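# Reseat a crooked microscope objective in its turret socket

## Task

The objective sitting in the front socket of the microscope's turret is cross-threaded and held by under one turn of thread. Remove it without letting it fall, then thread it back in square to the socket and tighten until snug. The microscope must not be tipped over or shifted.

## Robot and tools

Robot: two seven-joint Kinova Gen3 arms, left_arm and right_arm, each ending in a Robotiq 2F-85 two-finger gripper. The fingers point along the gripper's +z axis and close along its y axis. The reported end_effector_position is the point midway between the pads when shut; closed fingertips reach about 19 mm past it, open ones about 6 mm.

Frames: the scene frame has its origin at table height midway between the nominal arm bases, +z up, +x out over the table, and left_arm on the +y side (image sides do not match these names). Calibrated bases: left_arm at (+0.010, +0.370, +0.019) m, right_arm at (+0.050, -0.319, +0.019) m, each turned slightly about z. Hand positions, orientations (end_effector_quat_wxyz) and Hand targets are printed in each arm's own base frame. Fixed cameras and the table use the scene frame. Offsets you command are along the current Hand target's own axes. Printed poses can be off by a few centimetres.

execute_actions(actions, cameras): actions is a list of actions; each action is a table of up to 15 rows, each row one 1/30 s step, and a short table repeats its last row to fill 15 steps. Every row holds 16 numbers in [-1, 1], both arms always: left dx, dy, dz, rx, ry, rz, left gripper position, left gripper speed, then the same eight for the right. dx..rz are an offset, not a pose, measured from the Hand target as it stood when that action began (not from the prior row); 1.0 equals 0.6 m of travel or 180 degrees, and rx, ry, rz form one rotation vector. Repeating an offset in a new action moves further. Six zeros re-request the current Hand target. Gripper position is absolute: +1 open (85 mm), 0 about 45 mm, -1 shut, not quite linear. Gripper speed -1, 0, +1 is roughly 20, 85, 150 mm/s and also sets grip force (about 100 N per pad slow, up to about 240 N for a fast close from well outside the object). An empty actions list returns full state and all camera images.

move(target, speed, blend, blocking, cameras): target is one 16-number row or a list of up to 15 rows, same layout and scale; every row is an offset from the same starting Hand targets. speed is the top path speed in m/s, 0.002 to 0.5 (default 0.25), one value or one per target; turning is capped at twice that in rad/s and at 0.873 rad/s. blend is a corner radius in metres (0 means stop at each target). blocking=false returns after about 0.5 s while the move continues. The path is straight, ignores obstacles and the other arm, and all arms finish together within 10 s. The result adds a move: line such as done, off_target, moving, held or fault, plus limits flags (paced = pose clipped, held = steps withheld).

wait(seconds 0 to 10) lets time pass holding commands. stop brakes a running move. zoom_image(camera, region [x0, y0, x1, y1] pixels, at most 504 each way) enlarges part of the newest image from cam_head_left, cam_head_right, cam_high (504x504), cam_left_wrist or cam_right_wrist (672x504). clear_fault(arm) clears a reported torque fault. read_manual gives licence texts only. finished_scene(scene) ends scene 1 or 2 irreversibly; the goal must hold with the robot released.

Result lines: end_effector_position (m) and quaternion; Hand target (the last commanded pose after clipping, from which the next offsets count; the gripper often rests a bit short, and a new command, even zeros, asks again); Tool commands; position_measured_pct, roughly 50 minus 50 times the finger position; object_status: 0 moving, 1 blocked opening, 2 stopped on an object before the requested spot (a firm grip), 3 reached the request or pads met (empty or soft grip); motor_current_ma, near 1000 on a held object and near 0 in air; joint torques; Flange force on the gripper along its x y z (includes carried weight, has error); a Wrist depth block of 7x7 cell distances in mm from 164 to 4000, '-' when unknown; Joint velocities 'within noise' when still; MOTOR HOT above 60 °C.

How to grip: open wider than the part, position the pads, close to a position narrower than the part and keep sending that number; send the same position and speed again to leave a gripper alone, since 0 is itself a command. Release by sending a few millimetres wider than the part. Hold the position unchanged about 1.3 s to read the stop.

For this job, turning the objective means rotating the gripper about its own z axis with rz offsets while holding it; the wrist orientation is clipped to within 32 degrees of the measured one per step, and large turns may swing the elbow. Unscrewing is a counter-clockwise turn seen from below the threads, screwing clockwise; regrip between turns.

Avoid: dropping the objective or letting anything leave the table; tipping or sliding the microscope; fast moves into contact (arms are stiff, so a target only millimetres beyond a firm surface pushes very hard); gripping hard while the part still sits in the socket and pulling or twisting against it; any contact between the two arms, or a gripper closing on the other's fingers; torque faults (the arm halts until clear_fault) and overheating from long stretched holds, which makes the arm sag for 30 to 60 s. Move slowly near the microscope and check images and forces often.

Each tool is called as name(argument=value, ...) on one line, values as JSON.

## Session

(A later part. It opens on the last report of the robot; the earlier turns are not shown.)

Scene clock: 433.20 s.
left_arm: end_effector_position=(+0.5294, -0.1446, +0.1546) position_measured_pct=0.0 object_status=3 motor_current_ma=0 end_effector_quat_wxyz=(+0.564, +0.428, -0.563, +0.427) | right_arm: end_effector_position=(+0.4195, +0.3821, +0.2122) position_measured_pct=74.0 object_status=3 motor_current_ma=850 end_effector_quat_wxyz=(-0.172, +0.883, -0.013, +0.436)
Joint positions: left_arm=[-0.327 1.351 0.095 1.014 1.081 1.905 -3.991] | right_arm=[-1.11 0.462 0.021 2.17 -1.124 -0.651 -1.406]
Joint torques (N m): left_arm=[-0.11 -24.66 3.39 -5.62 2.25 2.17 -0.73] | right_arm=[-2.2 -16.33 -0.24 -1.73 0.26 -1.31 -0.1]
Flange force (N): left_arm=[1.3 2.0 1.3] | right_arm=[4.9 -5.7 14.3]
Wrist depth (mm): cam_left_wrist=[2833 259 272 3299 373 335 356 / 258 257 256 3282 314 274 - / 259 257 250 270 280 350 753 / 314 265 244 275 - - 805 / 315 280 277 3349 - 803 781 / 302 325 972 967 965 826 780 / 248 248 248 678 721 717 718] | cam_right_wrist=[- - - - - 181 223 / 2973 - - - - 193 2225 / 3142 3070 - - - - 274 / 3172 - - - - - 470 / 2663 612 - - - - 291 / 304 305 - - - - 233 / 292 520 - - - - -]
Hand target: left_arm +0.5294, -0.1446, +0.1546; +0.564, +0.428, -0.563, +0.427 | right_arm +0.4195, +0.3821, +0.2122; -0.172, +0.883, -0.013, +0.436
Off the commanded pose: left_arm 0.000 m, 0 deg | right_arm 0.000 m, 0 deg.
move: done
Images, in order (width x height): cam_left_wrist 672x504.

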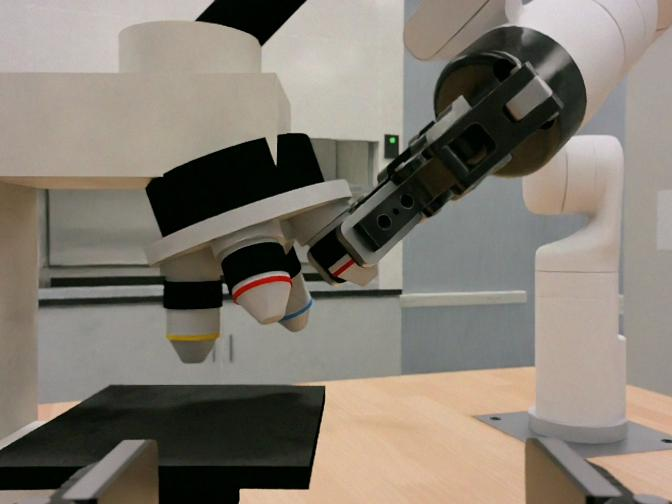

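move(target=[[0,0,0,0,0,0,1,1,0.0003,0,0.001,0,0,0,-0.48,-1]], speed=0.05)

move(target=[[0,0,0,0,0,0,1,1,0.0002,0.0045,0.0004,0.0787,0.0003,-0.0018,-0.48,-1],[0,0,0,0,0,0,1,1,0.0003,0.0087,0.0015,0.1574,0.0005,-0.0033,-0.48,-1]], speed=0.12, blend=0.001, cameras=["cam_left_wrist","cam_right_wrist"])

zoom_image(camera="cam_left_wrist", region=[295, 200, 355, 260])

Scene clock: 434.37 s.
left_arm: end_effector_position=(+0.5294, -0.1446, +0.1546) position_measured_pct=0.0 object_status=3 motor_current_ma=0 end_effector_quat_wxyz=(+0.564, +0.428, -0.563, +0.427) | right_arm: end_effector_position=(+0.4200, +0.3822, +0.2120) position_measured_pct=74.0 object_status=3 motor_current_ma=850 end_effector_quat_wxyz=(-0.172, +0.884, -0.013, +0.436)
Joint positions: left_arm=[-0.327 1.351 0.095 1.014 1.081 1.905 -3.991] | right_arm=[-1.108 0.463 0.021 2.169 -1.123 -0.651 -1.407]
Joint torques (N m): left_arm=[-0.15 -24.69 3.42 -5.63 2.25 2.2 -0.73] | right_arm=[-0.29 -14.18 1.21 -3.23 0.6 -1.51 -0.19]
Flange force (N): left_arm=[1.3 1.9 1.4] | right_arm=[4.3 -6.3 2.7]
Wrist depth (mm): cam_left_wrist=[2846 258 272 3299 373 335 357 / 258 256 256 3299 313 274 - / 258 257 251 270 279 349 748 / 315 264 244 275 - - 808 / 315 279 277 3383 - 801 777 / 302 325 967 969 962 820 780 / 248 248 248 678 718 718 719] | cam_right_wrist=[- - - - - 180 221 / 2895 - - - - 192 2218 / 3142 3070 - - - - 272 / 3142 - - - - - 469 / 2610 336 - - - - 289 / 305 305 - - - - 233 / 291 518 - - - - -]
Hand target: left_arm +0.5294, -0.1446, +0.1546; +0.564, +0.428, -0.563, +0.427 | right_arm +0.4200, +0.3822, +0.2120; -0.172, +0.883, -0.013, +0.436
Off the commanded pose: left_arm 0.000 m, 0 deg | right_arm 0.000 m, 0 deg.
move: done

Scene clock: 436.93 s.
left_arm: end_effector_position=(+0.5294, -0.1446, +0.1546) position_measured_pct=0.0 object_status=3 motor_current_ma=0 end_effector_quat_wxyz=(+0.564, +0.428, -0.563, +0.427) | right_arm: end_effector_position=(+0.4215, +0.3775, +0.2100) position_measured_pct=74.0 object_status=3 motor_current_ma=850 end_effector_quat_wxyz=(-0.380, +0.814, +0.098, +0.427)
Joint positions: left_arm=[-0.327 1.351 0.095 1.014 1.081 1.905 -3.991] | right_arm=[-0.523 0.615 -0.231 2.411 0.09 -1.076 -2.05]
Joint torques (N m): left_arm=[-0.16 -24.66 3.38 -5.63 2.24 2.17 -0.73] | right_arm=[-0.8 -13.41 -0.84 1.68 0.48 -1.3 -0.4]
Flange force (N): left_arm=[1.3 1.9 1.4] | right_arm=[7.9 -0.9 10.3]
Wrist depth (mm): cam_left_wrist=[2883 258 272 3299 548 663 2483 / 257 256 256 422 407 521 - / 258 257 251 273 301 764 743 / 314 265 244 275 - - 2351 / 314 279 277 3400 - 798 779 / 302 325 967 962 967 821 780 / 248 248 247 679 723 719 719] | cam_right_wrist=[- - - - - - - / - - - - - - - / 2560 2809 - - - - - / 2580 2729 - - - - 238 / 470 402 - - - - - / 2360 381 360 - - - - / 2394 336 - - - - -]
Hand target: left_arm +0.5294, -0.1446, +0.1546; +0.564, +0.428, -0.563, +0.427 | right_arm +0.4215, +0.3776, +0.2100; -0.380, +0.814, +0.098, +0.427
Off the commanded pose: left_arm 0.000 m, 0 deg | right_arm 0.000 m, 0 deg.
move: done
Images, in order (width x height): cam_left_wrist 672x504, cam_right_wrist 672x504.

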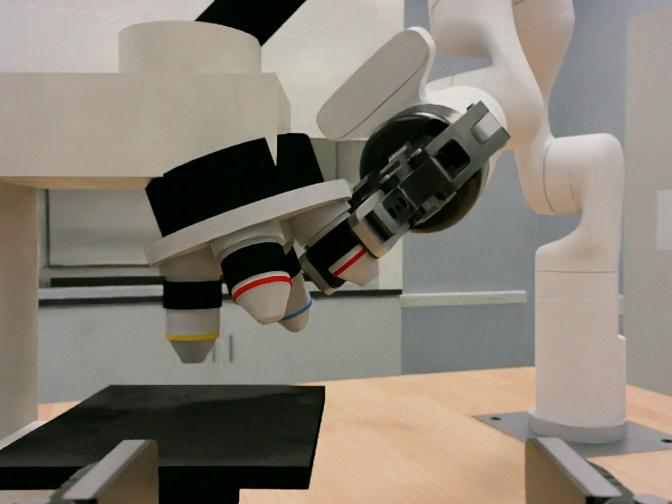

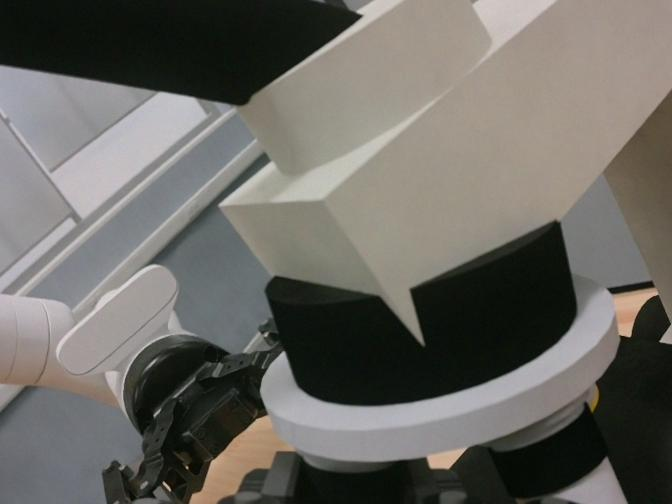

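Scaled by 8.400.

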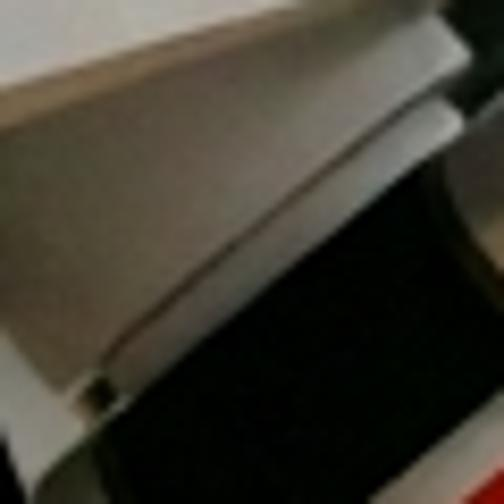

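move(target=[[0,0,0,0,0,0,1,1,0.001,0.0001,0.0003,0,0,0,-0.48,-1]], speed=0.05)

zoom_image(camera="cam_right_wrist", region=[260, 420, 440, 504])

Scene clock: 438.43 s.
left_arm: end_effector_position=(+0.5294, -0.1446, +0.1546) position_measured_pct=0.0 object_status=3 motor_current_ma=0 end_effector_quat_wxyz=(+0.564, +0.428, -0.563, +0.427) | right_arm: end_effector_position=(+0.4220, +0.3776, +0.2103) position_measured_pct=74.0 object_status=3 motor_current_ma=850 end_effector_quat_wxyz=(-0.380, +0.814, +0.098, +0.427)
Joint positions: left_arm=[-0.327 1.351 0.095 1.014 1.081 1.905 -3.991] | right_arm=[-0.522 0.614 -0.231 2.41 0.092 -1.074 -2.051]
Joint torques (N m): left_arm=[-0.16 -24.67 3.39 -5.61 2.25 2.21 -0.72] | right_arm=[0.37 -15.25 -0.17 -0.77 -0.07 -2.58 -0.42]
Flange force (N): left_arm=[1.3 1.9 1.4] | right_arm=[3.6 -0.7 8.5]
Wrist depth (mm): cam_left_wrist=[2858 258 271 3366 546 665 2493 / 258 256 256 422 406 523 - / 258 257 250 273 301 766 742 / 315 265 244 275 - - 2376 / 315 279 277 3349 - 799 778 / 301 325 968 964 969 825 776 / 248 248 248 677 717 719 715] | cam_right_wrist=[- - - - - - - / - - - - - - - / 2580 2846 - - - - - / 2550 2729 - - - - 238 / 471 403 - - - - - / 2286 381 350 - - - - / 2360 337 - - - - -]
Hand target: left_arm +0.5294, -0.1446, +0.1546; +0.564, +0.428, -0.563, +0.427 | right_arm +0.4220, +0.3776, +0.2104; -0.380, +0.814, +0.098, +0.427
Off the commanded pose: left_arm 0.000 m, 0 deg | right_arm 0.000 m, 0 deg.
move: done

Scaled by 2.800.
This view is cut from an older image: the scene may have changed since it was taken.

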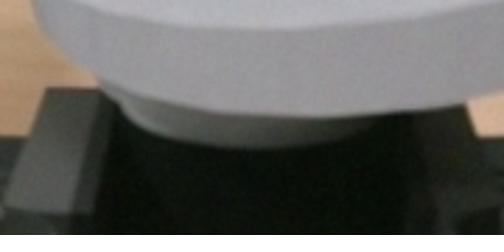

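move(target=[[0,0,0,0,0,0,1,1,0,0.0008,0.0001,0.0222,0,0,-0.48,-1]], speed=0.05)

Scene clock: 439.77 s.
left_arm: end_effector_position=(+0.5294, -0.1446, +0.1546) position_measured_pct=0.0 object_status=3 motor_current_ma=0 end_effector_quat_wxyz=(+0.564, +0.428, -0.563, +0.427) | right_arm: end_effector_position=(+0.4223, +0.3773, +0.2101) position_measured_pct=74.0 object_status=3 motor_current_ma=850 end_effector_quat_wxyz=(-0.409, +0.801, +0.113, +0.424)
Joint positions: left_arm=[-0.327 1.351 0.095 1.014 1.081 1.905 -3.991] | right_arm=[-0.452 0.659 -0.236 2.409 0.228 -1.138 -2.072]
Joint torques (N m): left_arm=[-0.17 -24.64 3.39 -5.6 2.25 2.2 -0.74] | right_arm=[-0.4 -15.56 -1.35 -0.96 0.22 -2.75 -0.52]
Flange force (N): left_arm=[1.4 1.9 1.4] | right_arm=[3.5 2.0 6.6]
Wrist depth (mm): cam_left_wrist=[2833 258 272 3366 556 675 3900 / 257 256 256 424 411 554 - / 258 257 250 273 306 767 745 / 315 265 244 278 401 - 773 / 315 279 277 3400 - 802 778 / 302 325 967 972 967 822 778 / 248 248 247 679 720 717 720] | cam_right_wrist=[- - - - - - - / - - - - - - - / 2521 2684 - - - - - / 2493 2684 - - - - - / 478 411 - - - - - / 2376 398 - - - - - / 2394 2483 - - - - -]
Hand target: left_arm +0.5294, -0.1446, +0.1546; +0.564, +0.428, -0.563, +0.427 | right_arm +0.4223, +0.3773, +0.2101; -0.409, +0.801, +0.113, +0.424
Off the commanded pose: left_arm 0.000 m, 0 deg | right_arm 0.000 m, 0 deg.
move: done

move(target=[[0,0,0,0,0,0,1,1,0,0,0,0,0,0,-0.35,-1]], speed=0.05)

Scene clock: 440.60 s.
left_arm: end_effector_position=(+0.5294, -0.1446, +0.1546) position_measured_pct=0.0 object_status=3 motor_current_ma=0 end_effector_quat_wxyz=(+0.564, +0.428, -0.563, +0.427) | right_arm: end_effector_position=(+0.4223, +0.3773, +0.2101) position_measured_pct=67.5 object_status=0 motor_current_ma=0 end_effector_quat_wxyz=(-0.409, +0.801, +0.113, +0.424)
Joint positions: left_arm=[-0.327 1.351 0.095 1.014 1.081 1.905 -3.991] | right_arm=[-0.452 0.659 -0.236 2.409 0.228 -1.138 -2.072]
Joint torques (N m): left_arm=[-0.19 -24.66 3.37 -5.63 2.26 2.2 -0.73] | right_arm=[-0.12 -16.03 -0.72 -0.92 0.24 -2.93 -0.21]
Flange force (N): left_arm=[1.3 2.0 1.5] | right_arm=[3.0 1.5 7.8]
Wrist depth (mm): cam_left_wrist=[2895 258 272 3366 555 675 3877 / 257 256 256 424 411 556 - / 258 257 251 273 303 770 743 / 314 265 244 277 399 - 778 / 315 278 277 3435 - 799 777 / 302 325 971 974 967 824 775 / 247 247 247 681 720 720 717] | cam_right_wrist=[- - - - - - - / - - - - - - - / 2560 2717 - - - - - / 2511 2684 - - - - - / 478 411 - - - - - / 2343 401 - - - - - / 2360 2502 - - - - -]
Hand target: left_arm +0.5294, -0.1446, +0.1546; +0.564, +0.428, -0.563, +0.427 | right_arm +0.4223, +0.3773, +0.2101; -0.409, +0.801, +0.113, +0.424
Off the commanded pose: left_arm 0.000 m, 0 deg | right_arm 0.000 m, 0 deg.
move: done

move(target=[[0,0,0,0,0,0,1,1,-0.0002,-0.0048,0.0008,-0.1009,-0.0004,0.0015,-0.35,-1],[0,0,0,0,0,0,1,1,-0.0005,-0.0087,0.0028,-0.1796,-0.0008,0.0029,-0.35,-1],[0,0,0,0,0,0,1,1,-0.0009,-0.0125,0.0053,-0.2583,-0.0012,0.0044,-0.35,-1],[0,0,0,0,0,0,1,1,-0.0013,-0.0151,0.0090,-0.3371,-0.0017,0.0059,-0.35,-1],[0,0,0,0,0,0,1,1,-0.0016,-0.0169,0.0127,-0.4158,-0.0021,0.0073,-0.35,-1],[0,0,0,0,0,0,1,1,-0.0017,-0.0177,0.0167,-0.4945,-0.0025,0.0088,-0.35,-1]], speed=0.2, blend=0.002, cameras=["cam_left_wrist","cam_right_wrist"])

zoom_image(camera="cam_left_wrist", region=[295, 200, 355, 260])

zoom_image(camera="cam_right_wrist", region=[270, 420, 430, 500])

Scene clock: 445.67 s.
left_arm: end_effector_position=(+0.5294, -0.1446, +0.1546) position_measured_pct=0.0 object_status=3 motor_current_ma=0 end_effector_quat_wxyz=(+0.564, +0.428, -0.563, +0.427) | right_arm: end_effector_position=(+0.4219, +0.3917, +0.2122) position_measured_pct=67.5 object_status=3 motor_current_ma=0 end_effector_quat_wxyz=(+0.265, +0.860, -0.225, +0.373)
Joint positions: left_arm=[-0.327 1.351 0.095 1.014 1.081 1.905 -3.991] | right_arm=[-1.227 0.989 0.086 0.989 -2.393 -1.669 -0.228]
Joint torques (N m): left_arm=[-0.15 -24.68 3.4 -5.61 2.25 2.22 -0.74] | right_arm=[-0.09 -23.82 3.34 -4.73 1.81 -1.52 -0.24]
Flange force (N): left_arm=[1.3 1.8 1.4] | right_arm=[3.1 -12.3 -5.9]
Wrist depth (mm): cam_left_wrist=[2833 258 272 3349 - 204 196 / 258 256 256 3400 231 206 204 / 258 257 250 263 207 191 2420 / 315 265 244 262 226 766 755 / 314 279 277 3366 - 800 773 / 301 325 974 967 967 820 776 / 247 248 248 677 720 721 720] | cam_right_wrist=[1487 240 - - - - - / 1613 1973 185 - - - 3383 / 1731 - - - - - 3349 / 1832 - - - - - 796 / 450 - - - - - 666 / 392 - - - - 553 569 / 371 - - - - 493 515]
Hand target: left_arm +0.5294, -0.1446, +0.1546; +0.564, +0.428, -0.563, +0.427 | right_arm +0.4219, +0.3917, +0.2122; +0.265, +0.860, -0.225, +0.373
Off the commanded pose: left_arm 0.000 m, 0 deg | right_arm 0.000 m, 0 deg.
move: done
Images, in order (width x height): cam_left_wrist 672x504, cam_right_wrist 672x504.

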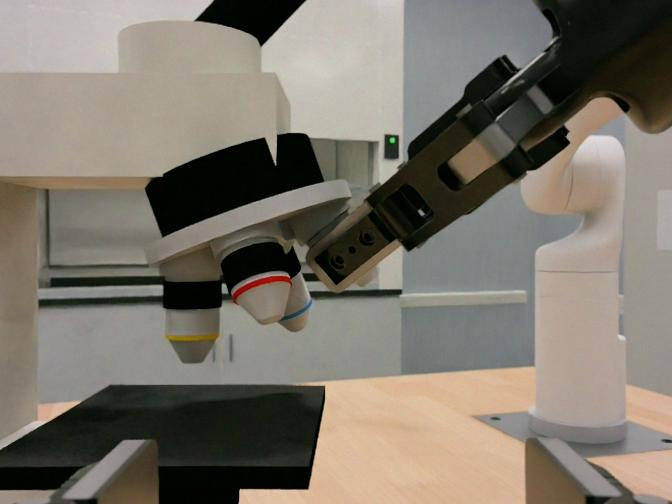

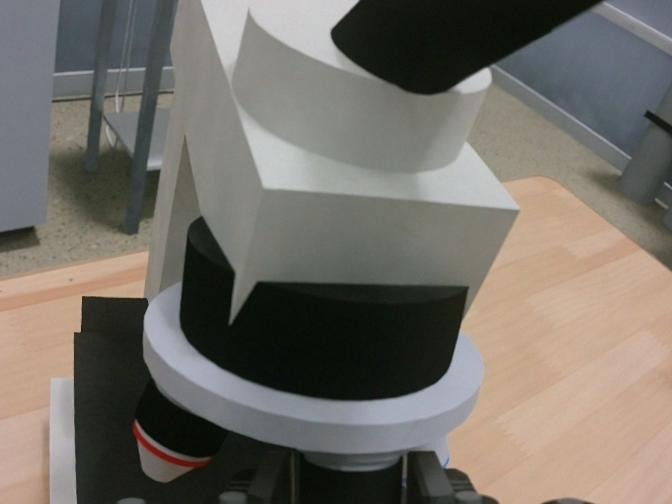

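Scaled by 8.400.

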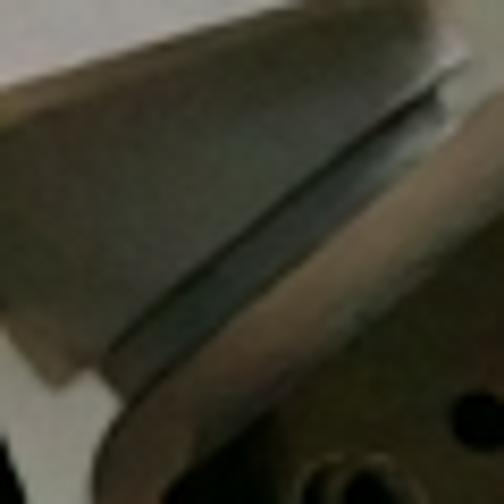

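Scaled by 3.150.

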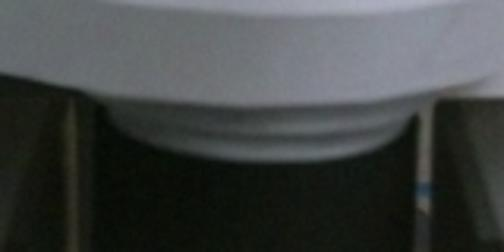

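zoom_image(camera="cam_right_wrist", region=[295, 445, 355, 475])

zoom_image(camera="cam_right_wrist", region=[345, 445, 405, 475])

Scaled by 8.400.

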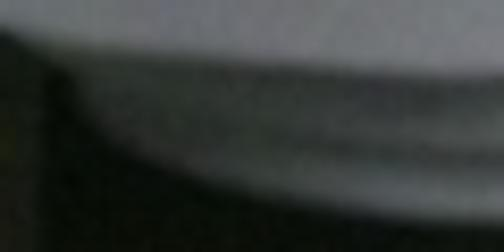

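Scaled by 8.400.

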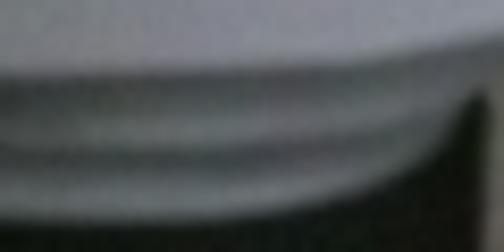

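zoom_image(camera="cam_left_wrist", region=[205, 220, 305, 290])

zoom_image(camera="cam_left_wrist", region=[290, 190, 390, 260])

Scaled by 5.040.

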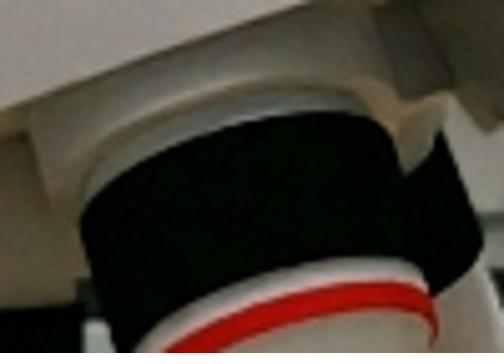

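Scaled by 5.040.

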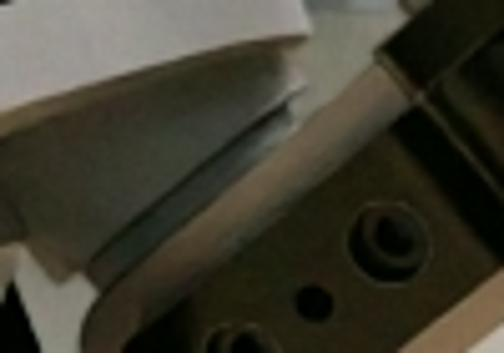

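move(target=[0,0,0,0,0,0,1,1,0,0,0,0,0,0,-0.48,-1])

Scene clock: 447.70 s.
left_arm: end_effector_position=(+0.5294, -0.1446, +0.1546) position_measured_pct=0.0 object_status=3 motor_current_ma=0 end_effector_quat_wxyz=(+0.564, +0.428, -0.563, +0.427) | right_arm: end_effector_position=(+0.4219, +0.3917, +0.2122) position_measured_pct=73.6 object_status=0 motor_current_ma=800 end_effector_quat_wxyz=(+0.265, +0.860, -0.225, +0.373)
Joint positions: left_arm=[-0.327 1.351 0.095 1.014 1.081 1.905 -3.991] | right_arm=[-1.227 0.989 0.086 0.989 -2.393 -1.669 -0.228]
Joint torques (N m): left_arm=[-0.16 -24.67 3.43 -5.64 2.28 2.21 -0.74] | right_arm=[1.77 -22.42 3.91 -4.29 1.98 -0.79 -0.18]
Flange force (N): left_arm=[1.3 2.0 1.4] | right_arm=[2.9 -10.6 -10.5]
Wrist depth (mm): cam_left_wrist=[2846 258 272 3282 - 204 196 / 258 256 255 3332 237 206 204 / 258 257 251 263 209 191 756 / 314 265 244 263 229 759 757 / 315 278 277 3435 - 800 775 / 302 325 968 962 965 822 775 / 248 247 248 677 718 717 717] | cam_right_wrist=[1487 240 - - - - - / 1609 1997 184 - - - 3508 / 1740 - - - - - 3250 / 1802 - - - - - 799 / 451 - - - - - 667 / 392 - - - - 556 570 / 372 - - - - 488 519]
Hand target: left_arm +0.5294, -0.1446, +0.1546; +0.564, +0.428, -0.563, +0.427 | right_arm +0.4219, +0.3917, +0.2122; +0.265, +0.860, -0.225, +0.373
Off the commanded pose: left_arm 0.000 m, 0 deg | right_arm 0.000 m, 0 deg.
move: done

move(target=[[0,0,0,0,0,0,1,1,0,0.0041,0.0005,0.0787,0.0003,-0.002,-0.48,-1],[0,0,0,0,0,0,1,1,0.0002,0.0082,0.0018,0.1574,0.001,-0.0039,-0.48,-1]], speed=0.12, blend=0.001)

Scene clock: 450.87 s.
left_arm: end_effector_position=(+0.5294, -0.1446, +0.1546) position_measured_pct=0.0 object_status=3 motor_current_ma=0 end_effector_quat_wxyz=(+0.564, +0.428, -0.563, +0.427) | right_arm: end_effector_position=(+0.4197, +0.3873, +0.2130) position_measured_pct=74.0 object_status=3 motor_current_ma=840 end_effector_quat_wxyz=(+0.049, +0.900, -0.121, +0.417)
Joint positions: left_arm=[-0.327 1.351 0.095 1.014 1.081 1.905 -3.991] | right_arm=[-1.259 0.635 0.063 1.664 -2.12 -1.032 -0.55]
Joint torques (N m): left_arm=[-0.16 -24.65 3.41 -5.62 2.25 2.21 -0.72] | right_arm=[-0.99 -19.24 1.96 -5.08 1.62 -0.62 0.08]
Flange force (N): left_arm=[1.3 2.0 1.4] | right_arm=[2.6 -8.2 0.4]
Wrist depth (mm): cam_left_wrist=[2833 258 272 3299 - 271 256 / 257 257 256 3299 297 231 270 / 258 257 250 268 259 241 748 / 314 265 244 268 - - 753 / 314 279 277 3366 - 802 778 / 302 325 964 974 965 823 778 / 248 248 247 680 717 718 720] | cam_right_wrist=[1467 - - - - - 2883 / 1553 1594 - - - - 2706 / 1649 1683 - - - - 2225 / 1797 - - - - - 566 / 522 518 - - - - 494 / 462 460 - - - - 445 / 426 426 - - - - 414]
Hand target: left_arm +0.5294, -0.1446, +0.1546; +0.564, +0.428, -0.563, +0.427 | right_arm +0.4197, +0.3873, +0.2130; +0.049, +0.900, -0.121, +0.417
Off the commanded pose: left_arm 0.000 m, 0 deg | right_arm 0.000 m, 0 deg.
move: done

move(target=[[0,0,0,0,0,0,1,1,0.0002,0.0044,0.0008,0.0787,0.0003,-0.0018,-0.48,-1],[0,0,0,0,0,0,1,1,0.0008,0.0085,0.0028,0.1574,0.0005,-0.0033,-0.48,-1]], speed=0.12, blend=0.001)

Scene clock: 454.00 s.
left_arm: end_effector_position=(+0.5294, -0.1446, +0.1546) position_measured_pct=0.0 object_status=3 motor_current_ma=0 end_effector_quat_wxyz=(+0.564, +0.428, -0.563, +0.427) | right_arm: end_effector_position=(+0.4199, +0.3820, +0.2123) position_measured_pct=74.0 object_status=3 motor_current_ma=840 end_effector_quat_wxyz=(-0.170, +0.885, -0.011, +0.434)
Joint positions: left_arm=[-0.327 1.351 0.095 1.014 1.081 1.905 -3.991] | right_arm=[-1.157 0.461 0.088 2.17 -1.113 -0.617 -1.42]
Joint torques (N m): left_arm=[-0.13 -24.65 3.36 -5.63 2.25 2.21 -0.74] | right_arm=[-0.46 -14.53 1.33 -2.92 0.5 -1.53 -0.27]
Flange force (N): left_arm=[1.4 2.0 1.5] | right_arm=[4.4 -7.0 4.8]
Wrist depth (mm): cam_left_wrist=[2908 259 271 3332 371 335 359 / 258 257 255 3366 313 274 - / 258 257 250 270 279 349 746 / 314 266 243 275 - - 753 / 314 279 277 3332 - 803 775 / 301 325 968 962 964 820 775 / 248 248 248 679 722 713 718] | cam_right_wrist=[- - - - - 181 216 / 2934 - - - - 188 2232 / 3113 3157 - - - - 269 / 3188 - - - - - 468 / 2610 606 - - - - 289 / 303 305 - - - - 234 / 292 516 - - - - -]
Hand target: left_arm +0.5294, -0.1446, +0.1546; +0.564, +0.428, -0.563, +0.427 | right_arm +0.4199, +0.3820, +0.2122; -0.170, +0.885, -0.011, +0.434
Off the commanded pose: left_arm 0.000 m, 0 deg | right_arm 0.000 m, 0 deg.
move: done

move(target=[[0,0,0,0,0,0,1,1,0.0006,0.0045,0.0006,0.0787,0.0003,-0.0018,-0.48,-1],[0,0,0,0,0,0,1,1,0.0012,0.0085,0.0020,0.1574,0.0005,-0.0033,-0.48,-1]], speed=0.12, blend=0.001, cameras=["cam_left_wrist","cam_right_wrist"])

zoom_image(camera="cam_left_wrist", region=[295, 200, 355, 260])

zoom_image(camera="cam_right_wrist", region=[295, 445, 405, 490])

Scene clock: 456.93 s.
left_arm: end_effector_position=(+0.5294, -0.1446, +0.1546) position_measured_pct=0.0 object_status=3 motor_current_ma=0 end_effector_quat_wxyz=(+0.564, +0.428, -0.563, +0.427) | right_arm: end_effector_position=(+0.4219, +0.3774, +0.2105) position_measured_pct=74.0 object_status=3 motor_current_ma=840 end_effector_quat_wxyz=(-0.379, +0.816, +0.100, +0.425)
Joint positions: left_arm=[-0.327 1.351 0.095 1.014 1.081 1.905 -3.991] | right_arm=[-0.547 0.606 -0.192 2.408 0.111 -1.063 -2.078]
Joint torques (N m): left_arm=[-0.16 -24.68 3.41 -5.65 2.25 2.21 -0.7] | right_arm=[0.8 -14.89 0.24 -0.25 -0.17 -2.23 -0.46]
Flange force (N): left_arm=[1.3 2.2 1.6] | right_arm=[3.3 -1.9 9.3]
Wrist depth (mm): cam_left_wrist=[2858 258 272 3332 550 660 2456 / 258 256 256 421 407 522 - / 258 257 251 273 301 764 748 / 314 265 243 276 - - 2376 / 314 279 277 3400 - 804 778 / 302 325 968 964 969 824 777 / 248 248 248 678 721 714 716] | cam_right_wrist=[- - - - - - - / - - - - - - - / 2600 2821 - - - - - / 2560 2706 - - - - 238 / 470 403 - - - - - / 2351 380 347 - - - - / 2411 336 - - - - -]
Hand target: left_arm +0.5294, -0.1446, +0.1546; +0.564, +0.428, -0.563, +0.427 | right_arm +0.4220, +0.3774, +0.2105; -0.379, +0.816, +0.100, +0.425
Off the commanded pose: left_arm 0.000 m, 0 deg | right_arm 0.000 m, 0 deg.
move: done
Images, in order (width x height): cam_left_wrist 672x504, cam_right_wrist 672x504.

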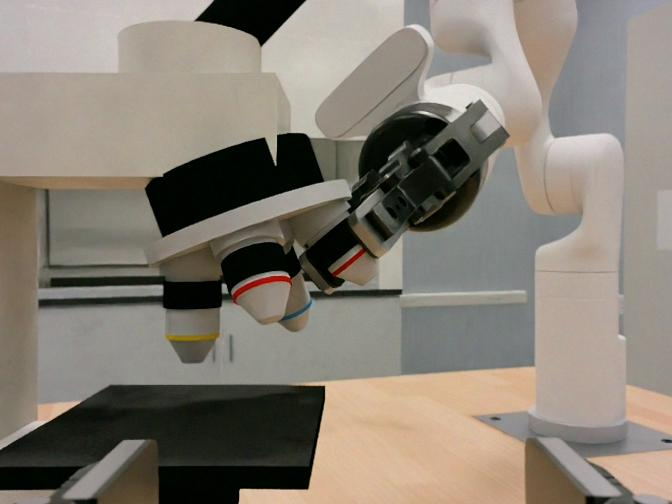

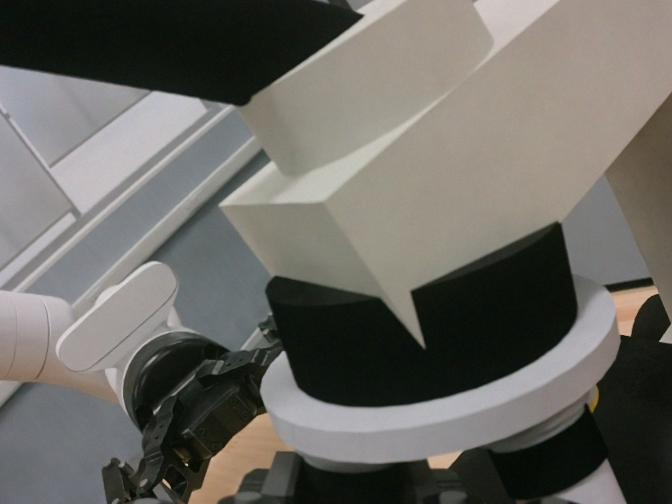

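Scaled by 8.400.

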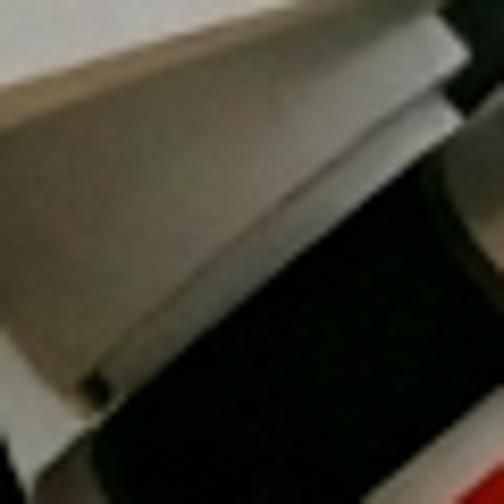

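Scaled by 4.582.

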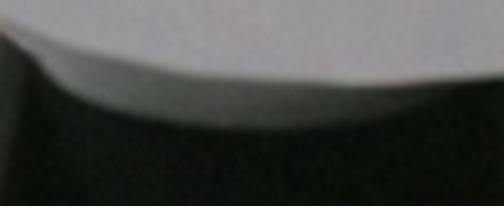

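move(target=[[0,0,0,0,0,0,1,1,0,0,0,0,0,0,-0.35,-1]], speed=0.05)

move(target=[[0,0,0,0,0,0,1,1,-0.0002,-0.0040,0.0005,-0.0787,-0.0004,0.0015,-0.35,-1],[0,0,0,0,0,0,1,1,-0.0005,-0.0081,0.0022,-0.1574,-0.0008,0.0029,-0.35,-1],[0,0,0,0,0,0,1,1,-0.0009,-0.0120,0.0045,-0.2361,-0.0012,0.0044,-0.35,-1],[0,0,0,0,0,0,1,1,-0.0013,-0.0149,0.0080,-0.3149,-0.0017,0.0059,-0.35,-1],[0,0,0,0,0,0,1,1,-0.0016,-0.0169,0.0115,-0.3936,-0.0021,0.0073,-0.35,-1],[0,0,0,0,0,0,1,1,-0.0017,-0.0180,0.0155,-0.4723,-0.0025,0.0088,-0.35,-1]], speed=0.2, blend=0.002)

move(target=[0,0,0,0,0,0,1,1,0,0,0,0,0,0,-0.48,-1])

Scene clock: 458.00 s.
left_arm: end_effector_position=(+0.5294, -0.1446, +0.1546) position_measured_pct=0.0 object_status=3 motor_current_ma=0 end_effector_quat_wxyz=(+0.564, +0.428, -0.563, +0.427) | right_arm: end_effector_position=(+0.4220, +0.3774, +0.2105) position_measured_pct=67.5 object_status=0 motor_current_ma=0 end_effector_quat_wxyz=(-0.379, +0.816, +0.100, +0.425)
Joint positions: left_arm=[-0.327 1.351 0.095 1.014 1.081 1.905 -3.991] | right_arm=[-0.547 0.606 -0.192 2.408 0.111 -1.063 -2.078]
Joint torques (N m): left_arm=[-0.19 -24.62 3.4 -5.63 2.26 2.21 -0.72] | right_arm=[-0.09 -15.78 -0.23 -1.41 0.13 -2.92 -0.15]
Flange force (N): left_arm=[1.4 2.1 1.5] | right_arm=[3.5 0.4 7.9]
Wrist depth (mm): cam_left_wrist=[2908 258 272 3266 549 661 2483 / 258 256 256 422 406 522 3923 / 258 257 250 273 300 764 744 / 314 265 244 275 - - 2420 / 314 280 277 3366 - 805 779 / 302 326 967 968 965 823 777 / 248 248 247 680 724 715 717] | cam_right_wrist=[- - - - - - - / - - - - - - - / 2590 2809 - - - - - / 2540 2631 - - - - 239 / 470 402 - - - - - / 2368 380 347 - - - - / 2385 337 - - - - -]
Hand target: left_arm +0.5294, -0.1446, +0.1546; +0.564, +0.428, -0.563, +0.427 | right_arm +0.4220, +0.3774, +0.2105; -0.379, +0.816, +0.100, +0.425
Off the commanded pose: left_arm 0.000 m, 0 deg | right_arm 0.000 m, 0 deg.
move: done

Scene clock: 462.30 s.
left_arm: end_effector_position=(+0.5294, -0.1446, +0.1546) position_measured_pct=0.0 object_status=3 motor_current_ma=0 end_effector_quat_wxyz=(+0.564, +0.428, -0.563, +0.427) | right_arm: end_effector_position=(+0.4218, +0.3916, +0.2122) position_measured_pct=67.5 object_status=3 motor_current_ma=0 end_effector_quat_wxyz=(+0.266, +0.860, -0.222, +0.373)
Joint positions: left_arm=[-0.327 1.351 0.095 1.014 1.081 1.905 -3.991] | right_arm=[-1.25 0.991 0.139 0.992 -2.427 -1.651 -0.207]
Joint torques (N m): left_arm=[-0.15 -24.64 3.38 -5.6 2.24 2.22 -0.72] | right_arm=[-0.19 -24.12 3.69 -5.02 1.92 -1.35 -0.25]
Flange force (N): left_arm=[1.3 1.9 1.4] | right_arm=[2.7 -12.1 -5.5]
Wrist depth (mm): cam_left_wrist=[2821 258 272 3266 - 204 197 / 258 256 256 3282 235 206 204 / 258 257 250 263 208 192 2385 / 315 265 243 262 226 765 754 / 315 279 277 3366 - 807 776 / 302 325 965 969 964 822 776 / 248 248 247 679 721 719 715] | cam_right_wrist=[1487 245 190 - - - - / 1586 2021 186 - - - - / 1740 - - - - - 3332 / 1812 - - - - - 828 / 450 - - - - - 672 / 392 - - - - 556 575 / 371 - - - - 494 520]
Hand target: left_arm +0.5294, -0.1446, +0.1546; +0.564, +0.428, -0.563, +0.427 | right_arm +0.4218, +0.3916, +0.2122; +0.266, +0.860, -0.222, +0.373
Off the commanded pose: left_arm 0.000 m, 0 deg | right_arm 0.000 m, 0 deg.
move: done

Scene clock: 463.30 s.
left_arm: end_effector_position=(+0.5294, -0.1446, +0.1546) position_measured_pct=0.0 object_status=3 motor_current_ma=0 end_effector_quat_wxyz=(+0.564, +0.428, -0.563, +0.427) | right_arm: end_effector_position=(+0.4218, +0.3916, +0.2123) position_measured_pct=73.6 object_status=0 motor_current_ma=800 end_effector_quat_wxyz=(+0.266, +0.860, -0.222, +0.373)
Joint positions: left_arm=[-0.327 1.351 0.095 1.014 1.081 1.905 -3.991] | right_arm=[-1.25 0.991 0.139 0.992 -2.427 -1.652 -0.206]
Joint torques (N m): left_arm=[-0.18 -24.64 3.42 -5.6 2.24 2.21 -0.73] | right_arm=[1.75 -22.56 4.26 -3.8 1.89 -1.28 -0.19]
Flange force (N): left_arm=[1.3 1.9 1.4] | right_arm=[3.1 -12.7 -10.3]
Wrist depth (mm): cam_left_wrist=[2870 258 272 3299 - 204 196 / 258 257 256 3315 237 205 204 / 258 257 251 263 209 193 759 / 314 265 244 263 229 765 756 / 315 279 277 3332 - 802 777 / 302 325 971 974 965 821 779 / 247 248 247 677 721 718 717] | cam_right_wrist=[1490 245 190 - - - - / 1613 - 186 - - - - / 1727 - - - - - 3332 / 1807 - - - - - 806 / 450 - - - - - 670 / 391 - - - - 557 572 / 371 - - - - 495 522]
Hand target: left_arm +0.5294, -0.1446, +0.1546; +0.564, +0.428, -0.563, +0.427 | right_arm +0.4218, +0.3916, +0.2123; +0.266, +0.860, -0.222, +0.373
Off the commanded pose: left_arm 0.000 m, 0 deg | right_arm 0.000 m, 0 deg.
move: done

move(target=[[0,0,0,0,0,0,1,1,0,0.0040,0.0003,0.0787,0.0003,-0.002,-0.48,-1],[0,0,0,0,0,0,1,1,0.0002,0.0080,0.0018,0.1574,0.001,-0.0039,-0.48,-1]], speed=0.12, blend=0.001)

move(target=[[0,0,0,0,0,0,1,1,0.0002,0.0044,0.0008,0.0787,0.0003,-0.0018,-0.48,-1],[0,0,0,0,0,0,1,1,0.0008,0.0085,0.0028,0.1574,0.0005,-0.0033,-0.48,-1]], speed=0.12, blend=0.001)

Scene clock: 466.23 s.
left_arm: end_effector_position=(+0.5294, -0.1446, +0.1546) position_measured_pct=0.0 object_status=3 motor_current_ma=0 end_effector_quat_wxyz=(+0.564, +0.428, -0.563, +0.427) | right_arm: end_effector_position=(+0.4196, +0.3873, +0.2131) position_measured_pct=74.0 object_status=3 motor_current_ma=840 end_effector_quat_wxyz=(+0.050, +0.900, -0.118, +0.416)
Joint positions: left_arm=[-0.327 1.351 0.095 1.014 1.081 1.905 -3.991] | right_arm=[-1.299 0.637 0.126 1.665 -2.152 -1.004 -0.524]
Joint torques (N m): left_arm=[-0.16 -24.61 3.4 -5.58 2.27 2.23 -0.71] | right_arm=[-0.89 -19.57 2.49 -5.25 1.93 -0.76 -0.1]
Flange force (N): left_arm=[1.3 2.0 1.4] | right_arm=[2.4 -9.1 0.8]
Wrist depth (mm): cam_left_wrist=[2883 258 272 3383 - 271 256 / 258 257 255 3400 298 231 269 / 258 257 250 269 261 241 751 / 314 266 243 268 - - 753 / 315 279 277 3383 - 803 778 / 301 325 965 968 965 818 779 / 248 248 248 679 717 718 718] | cam_right_wrist=[1467 - - - - - 2858 / 1538 1609 - - - - 2621 / 1662 1704 - - - - 2210 / 1812 - - - - - 567 / 520 520 - - - - 494 / 459 457 - - - - 447 / 420 424 - - - - 414]
Hand target: left_arm +0.5294, -0.1446, +0.1546; +0.564, +0.428, -0.563, +0.427 | right_arm +0.4197, +0.3873, +0.2131; +0.050, +0.900, -0.118, +0.416
Off the commanded pose: left_arm 0.000 m, 0 deg | right_arm 0.000 m, 0 deg.
move: done

Scene clock: 468.93 s.
left_arm: end_effector_position=(+0.5294, -0.1446, +0.1546) position_measured_pct=0.0 object_status=3 motor_current_ma=0 end_effector_quat_wxyz=(+0.564, +0.428, -0.563, +0.427) | right_arm: end_effector_position=(+0.4199, +0.3819, +0.2124) position_measured_pct=74.0 object_status=3 motor_current_ma=840 end_effector_quat_wxyz=(-0.169, +0.885, -0.008, +0.433)
Joint positions: left_arm=[-0.327 1.351 0.095 1.014 1.081 1.905 -3.991] | right_arm=[-1.207 0.462 0.158 2.17 -1.1 -0.583 -1.437]
Joint torques (N m): left_arm=[-0.15 -24.64 3.4 -5.58 2.22 2.2 -0.76] | right_arm=[-2.39 -12.05 -1.08 -9.28 2.19 -0.31 -0.81]
Flange force (N): left_arm=[1.4 1.7 1.3] | right_arm=[5.9 2.2 -14.5]
Wrist depth (mm): cam_left_wrist=[2908 256 270 3315 371 335 361 / 256 255 254 3349 311 275 - / 257 256 249 268 280 747 746 / 295 263 242 275 - - 758 / 2934 274 279 3332 - 798 779 / 301 323 322 972 971 820 776 / 248 247 247 679 722 721 714] | cam_right_wrist=[- - - - - 180 227 / 2987 - - - - 180 - / 3084 3041 - - - - 281 / 3234 - - - - - 471 / 2590 332 - - - - 290 / 304 302 - - - - 234 / 293 512 - - - - -]
Hand target: left_arm +0.5294, -0.1446, +0.1546; +0.564, +0.428, -0.563, +0.427 | right_arm +0.4199, +0.3819, +0.2124; -0.169, +0.885, -0.008, +0.433
Off the commanded pose: left_arm 0.000 m, 0 deg | right_arm 0.000 m, 0 deg.
move: done

wait(seconds=0.1, cameras=["cam_left_wrist","cam_right_wrist"])

zoom_image(camera="cam_left_wrist", region=[205, 190, 385, 330])

Scene clock: 469.43 s.
left_arm: end_effector_position=(+0.5294, -0.1446, +0.1546) position_measured_pct=0.0 object_status=3 motor_current_ma=0 end_effector_quat_wxyz=(+0.564, +0.428, -0.563, +0.427) | right_arm: end_effector_position=(+0.4199, +0.3819, +0.2124) position_measured_pct=74.0 object_status=3 motor_current_ma=840 end_effector_quat_wxyz=(-0.169, +0.885, -0.008, +0.433)
Joint positions: left_arm=[-0.327 1.351 0.095 1.014 1.081 1.905 -3.991] | right_arm=[-1.207 0.462 0.158 2.17 -1.1 -0.583 -1.437]
Joint torques (N m): left_arm=[-0.13 -24.64 3.39 -5.6 2.26 2.18 -0.74] | right_arm=[-2.24 -11.85 -0.91 -9.03 1.99 -0.33 -0.69]
Flange force (N): left_arm=[1.3 1.9 1.3] | right_arm=[5.6 2.9 -13.9]
Wrist depth (mm): cam_left_wrist=[2846 257 270 3266 371 334 361 / 256 255 254 3383 313 275 - / 256 256 249 268 281 748 747 / 294 263 243 276 - - 758 / 2973 274 278 3400 - 800 772 / 301 324 324 961 968 822 779 / 248 248 248 680 718 718 718] | cam_right_wrist=[- - - - - 181 227 / 2987 - - - - 180 - / 3157 3084 - - - - 281 / 3142 - - - - - 470 / 2580 332 - - - - 291 / 304 302 - - - - 234 / 293 514 - - - - -]
Hand target: left_arm +0.5294, -0.1446, +0.1546; +0.564, +0.428, -0.563, +0.427 | right_arm +0.4199, +0.3819, +0.2124; -0.169, +0.885, -0.008, +0.433
Tool commands: left_gripper/position=+1.0 left_gripper/speed=+1.0 right_gripper/position=-0.48 right_gripper/speed=-1.0
Off the commanded pose: left_arm 0.000 m, 0 deg | right_arm 0.000 m, 0 deg.
wait: 0.10 s; at rest from the start
Images, in order (width x height): cam_left_wrist 672x504, cam_right_wrist 672x504.

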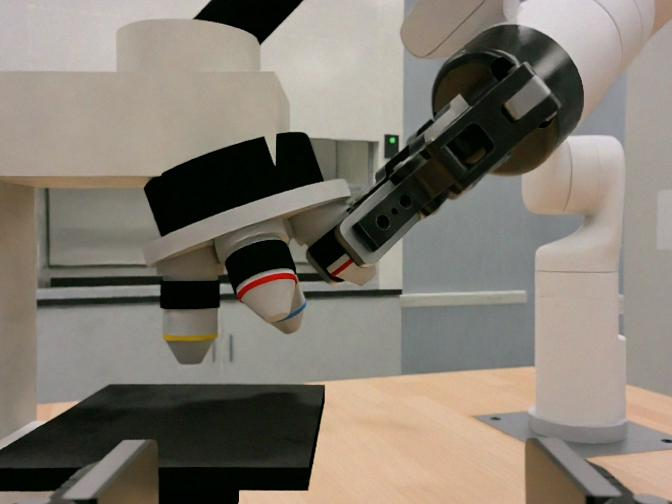

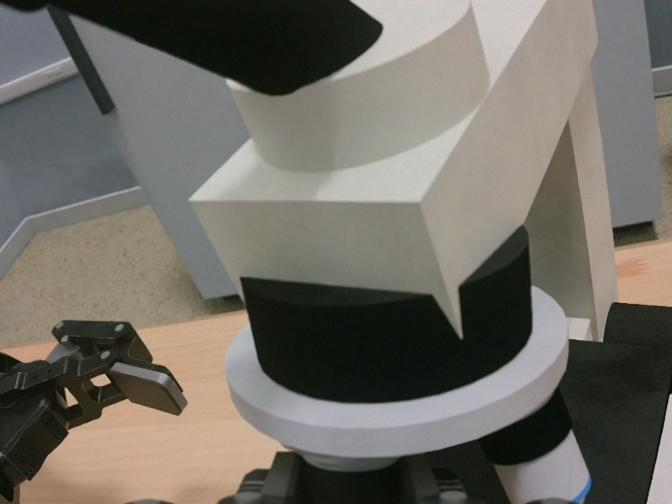

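Scaled by 2.800.

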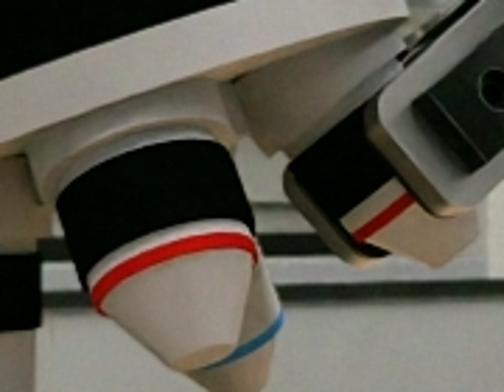

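move(target=[[0,0,0,0,0,0,1,1,0.0003,0.0005,-0.001,0,0,0,-0.48,-1]], speed=0.03, cameras=["cam_left_wrist"])

zoom_image(camera="cam_left_wrist", region=[205, 190, 385, 330])

Scene clock: 471.17 s.
left_arm: end_effector_position=(+0.5294, -0.1446, +0.1546) position_measured_pct=0.0 object_status=3 motor_current_ma=0 end_effector_quat_wxyz=(+0.564, +0.428, -0.563, +0.427) | right_arm: end_effector_position=(+0.4196, +0.3814, +0.2127) position_measured_pct=74.0 object_status=3 motor_current_ma=840 end_effector_quat_wxyz=(-0.169, +0.885, -0.008, +0.433)
Joint positions: left_arm=[-0.327 1.351 0.095 1.014 1.081 1.905 -3.991] | right_arm=[-1.208 0.461 0.158 2.171 -1.101 -0.583 -1.437]
Joint torques (N m): left_arm=[-0.19 -24.69 3.41 -5.59 2.26 2.2 -0.74] | right_arm=[-2.91 -15.32 -0.68 -10.33 2.34 -1.59 -0.6]
Flange force (N): left_arm=[1.2 1.7 1.3] | right_arm=[1.8 4.5 -6.6]
Wrist depth (mm): cam_left_wrist=[2833 257 271 3250 371 336 362 / 257 256 255 3315 308 275 - / 258 257 250 269 281 752 748 / 295 264 243 276 - - 758 / 315 275 279 3349 - 798 781 / 302 325 324 967 964 825 775 / 248 248 248 679 720 715 720] | cam_right_wrist=[- - - - - 181 225 / 2960 - - - - 180 2278 / 3203 3084 - - - - 285 / 3157 - - - - - 469 / 2621 605 - - - - 291 / 304 302 - - - - 234 / 299 510 - - - - -]
Hand target: left_arm +0.5294, -0.1446, +0.1546; +0.564, +0.428, -0.563, +0.427 | right_arm +0.4196, +0.3814, +0.2127; -0.169, +0.885, -0.008, +0.433
Off the commanded pose: left_arm 0.000 m, 0 deg | right_arm 0.000 m, 0 deg.
move: done
Images, in order (width x height): cam_left_wrist 672x504.

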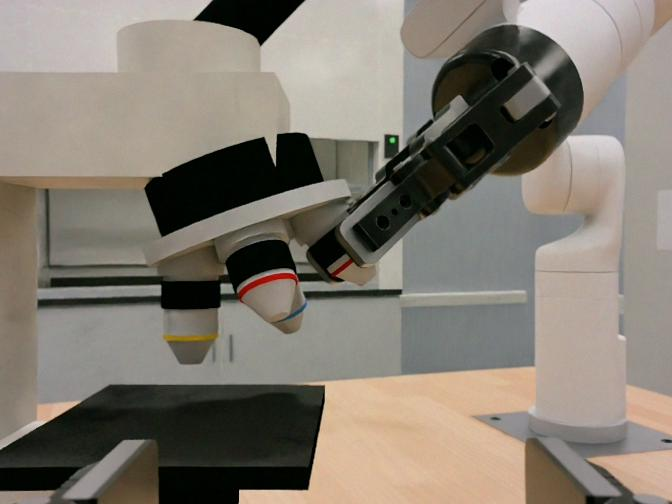

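Scaled by 2.800.

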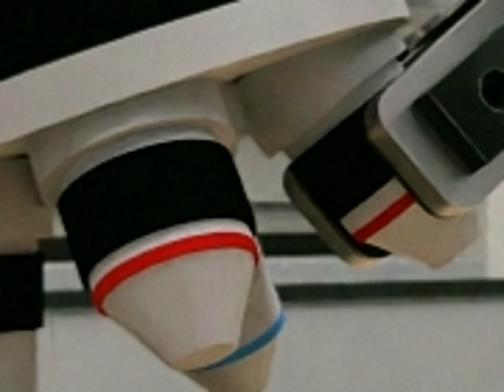

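move(target=[[0,0,0,0,0,0,1,1,0,0,0,-0.0222,0,0,-0.48,-1]], speed=0.03, cameras=["cam_left_wrist"])

Scene clock: 473.10 s.
left_arm: end_effector_position=(+0.5294, -0.1446, +0.1546) position_measured_pct=0.0 object_status=3 motor_current_ma=0 end_effector_quat_wxyz=(+0.564, +0.428, -0.563, +0.427) | right_arm: end_effector_position=(+0.4196, +0.3814, +0.2127) position_measured_pct=74.0 object_status=3 motor_current_ma=840 end_effector_quat_wxyz=(-0.138, +0.891, -0.023, +0.432)
Joint positions: left_arm=[-0.327 1.351 0.095 1.014 1.081 1.905 -3.991] | right_arm=[-1.277 0.473 0.21 2.115 -1.326 -0.573 -1.252]
Joint torques (N m): left_arm=[-0.19 -24.61 3.38 -5.6 2.23 2.22 -0.71] | right_arm=[-0.38 -17.02 2.69 -5.18 0.79 -2.51 -0.53]
Flange force (N): left_arm=[1.4 2.0 1.5] | right_arm=[1.1 -6.1 6.2]
Wrist depth (mm): cam_left_wrist=[2870 258 272 3366 367 322 338 / 258 256 256 3282 - 269 - / 258 257 250 273 278 351 747 / 315 265 243 276 - - 752 / 314 277 327 3332 - 805 778 / 302 325 971 971 967 825 776 / 247 248 247 679 719 718 719] | cam_right_wrist=[- - - - - 189 - / 2786 - - - - - 2310 / 2960 1894 - - - 253 2059 / 2833 - - - - - 503 / 2394 602 - - - - 308 / 299 294 - - - - 240 / 503 494 - - - - 227]
Hand target: left_arm +0.5294, -0.1446, +0.1546; +0.564, +0.428, -0.563, +0.427 | right_arm +0.4196, +0.3814, +0.2127; -0.138, +0.891, -0.023, +0.432
Off the commanded pose: left_arm 0.000 m, 0 deg | right_arm 0.000 m, 0 deg.
move: done
Images, in order (width x height): cam_left_wrist 672x504.

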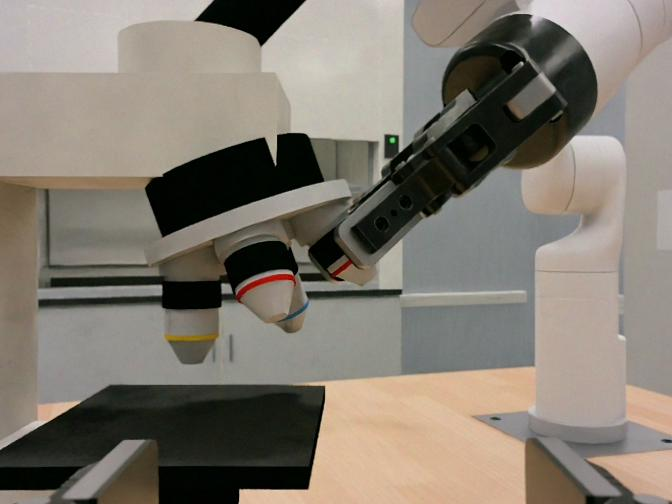

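move(target=[[0,0,0,0,0,0,1,1,0,0,0,-0.0111,0,0,-0.48,-1]], speed=0.03, cameras=["cam_left_wrist"])

zoom_image(camera="cam_left_wrist", region=[205, 190, 385, 330])

Scene clock: 474.60 s.
left_arm: end_effector_position=(+0.5294, -0.1446, +0.1546) position_measured_pct=0.0 object_status=3 motor_current_ma=0 end_effector_quat_wxyz=(+0.564, +0.428, -0.563, +0.427) | right_arm: end_effector_position=(+0.4196, +0.3814, +0.2127) position_measured_pct=74.0 object_status=3 motor_current_ma=840 end_effector_quat_wxyz=(-0.123, +0.893, -0.031, +0.432)
Joint positions: left_arm=[-0.327 1.351 0.095 1.014 1.081 1.905 -3.991] | right_arm=[-1.301 0.481 0.224 2.084 -1.437 -0.58 -1.158]
Joint torques (N m): left_arm=[-0.13 -24.64 3.43 -5.59 2.28 2.22 -0.75] | right_arm=[0.85 -17.35 4.13 -0.78 -0.45 -3.24 -0.12]
Flange force (N): left_arm=[1.3 1.9 1.3] | right_arm=[1.0 -12.9 15.3]
Wrist depth (mm): cam_left_wrist=[2870 258 272 3299 366 318 331 / 258 257 255 3315 311 265 - / 258 257 251 270 274 745 748 / 315 266 244 275 - - 753 / 314 279 277 3400 - 803 780 / 301 325 964 969 968 821 777 / 248 247 247 678 718 717 719] | cam_right_wrist=[- - - - - 194 2420 / 1778 - - - - - 2271 / 2960 1852 - - - - 2059 / 2751 - - - - - 512 / 2286 606 - - - - 309 / 295 292 - - - - 240 / 498 485 - - - - 228]
Hand target: left_arm +0.5294, -0.1446, +0.1546; +0.564, +0.428, -0.563, +0.427 | right_arm +0.4196, +0.3814, +0.2127; -0.123, +0.893, -0.031, +0.432
Off the commanded pose: left_arm 0.000 m, 0 deg | right_arm 0.000 m, 0 deg.
move: done
Images, in order (width x height): cam_left_wrist 672x504.

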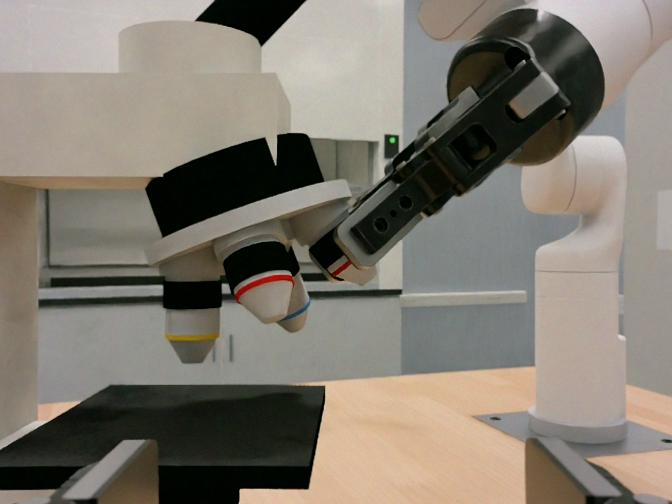

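Scaled by 2.800.

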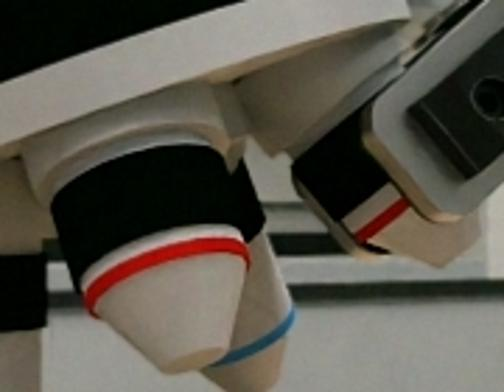

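move(target=[[0,0,0,0,0,0,1,1,0,-0.0014,0.0007,-0.0073,0.001,0.0029,-0.48,-1]], speed=0.03, cameras=["cam_left_wrist"])

zoom_image(camera="cam_left_wrist", region=[205, 190, 385, 330])

Scene clock: 477.50 s.
left_arm: end_effector_position=(+0.5294, -0.1446, +0.1546) position_measured_pct=0.0 object_status=3 motor_current_ma=0 end_effector_quat_wxyz=(+0.564, +0.428, -0.563, +0.427) | right_arm: end_effector_position=(+0.4199, +0.3823, +0.2127) position_measured_pct=74.0 object_status=3 motor_current_ma=840 end_effector_quat_wxyz=(-0.114, +0.894, -0.040, +0.432)
Joint positions: left_arm=[-0.327 1.351 0.095 1.014 1.081 1.905 -3.991] | right_arm=[-1.313 0.489 0.227 2.062 -1.505 -0.594 -1.11]
Joint torques (N m): left_arm=[-0.16 -24.63 3.41 -5.6 2.26 2.21 -0.72] | right_arm=[1.54 -16.99 5 -0.83 -0.5 -3.45 -0.22]
Flange force (N): left_arm=[1.3 2.0 1.4] | right_arm=[0.6 -13.8 12.5]
Wrist depth (mm): cam_left_wrist=[2833 259 272 3400 366 314 324 / 258 257 256 3266 310 263 324 / 258 257 251 270 272 742 750 / 314 265 244 275 - - 753 / 314 280 277 3366 - 799 776 / 302 325 961 967 971 823 779 / 248 247 248 676 720 721 717] | cam_right_wrist=[- - - - - 194 2411 / 1759 - - - - - 2278 / 2833 1852 - - - - 2066 / 2740 - - - - - 512 / 2318 598 - - - - 443 / 292 285 - - - - 249 / 497 484 - - - - 328]
Hand target: left_arm +0.5294, -0.1446, +0.1546; +0.564, +0.428, -0.563, +0.427 | right_arm +0.4199, +0.3823, +0.2127; -0.114, +0.894, -0.040, +0.432
Off the commanded pose: left_arm 0.000 m, 0 deg | right_arm 0.000 m, 0 deg.
move: done
Images, in order (width x height): cam_left_wrist 672x504.

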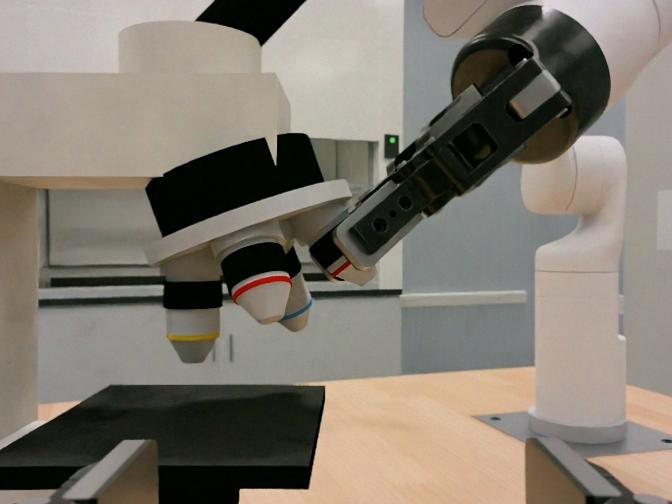

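Scaled by 2.800.

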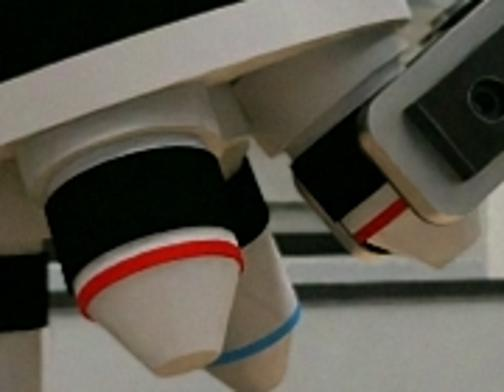

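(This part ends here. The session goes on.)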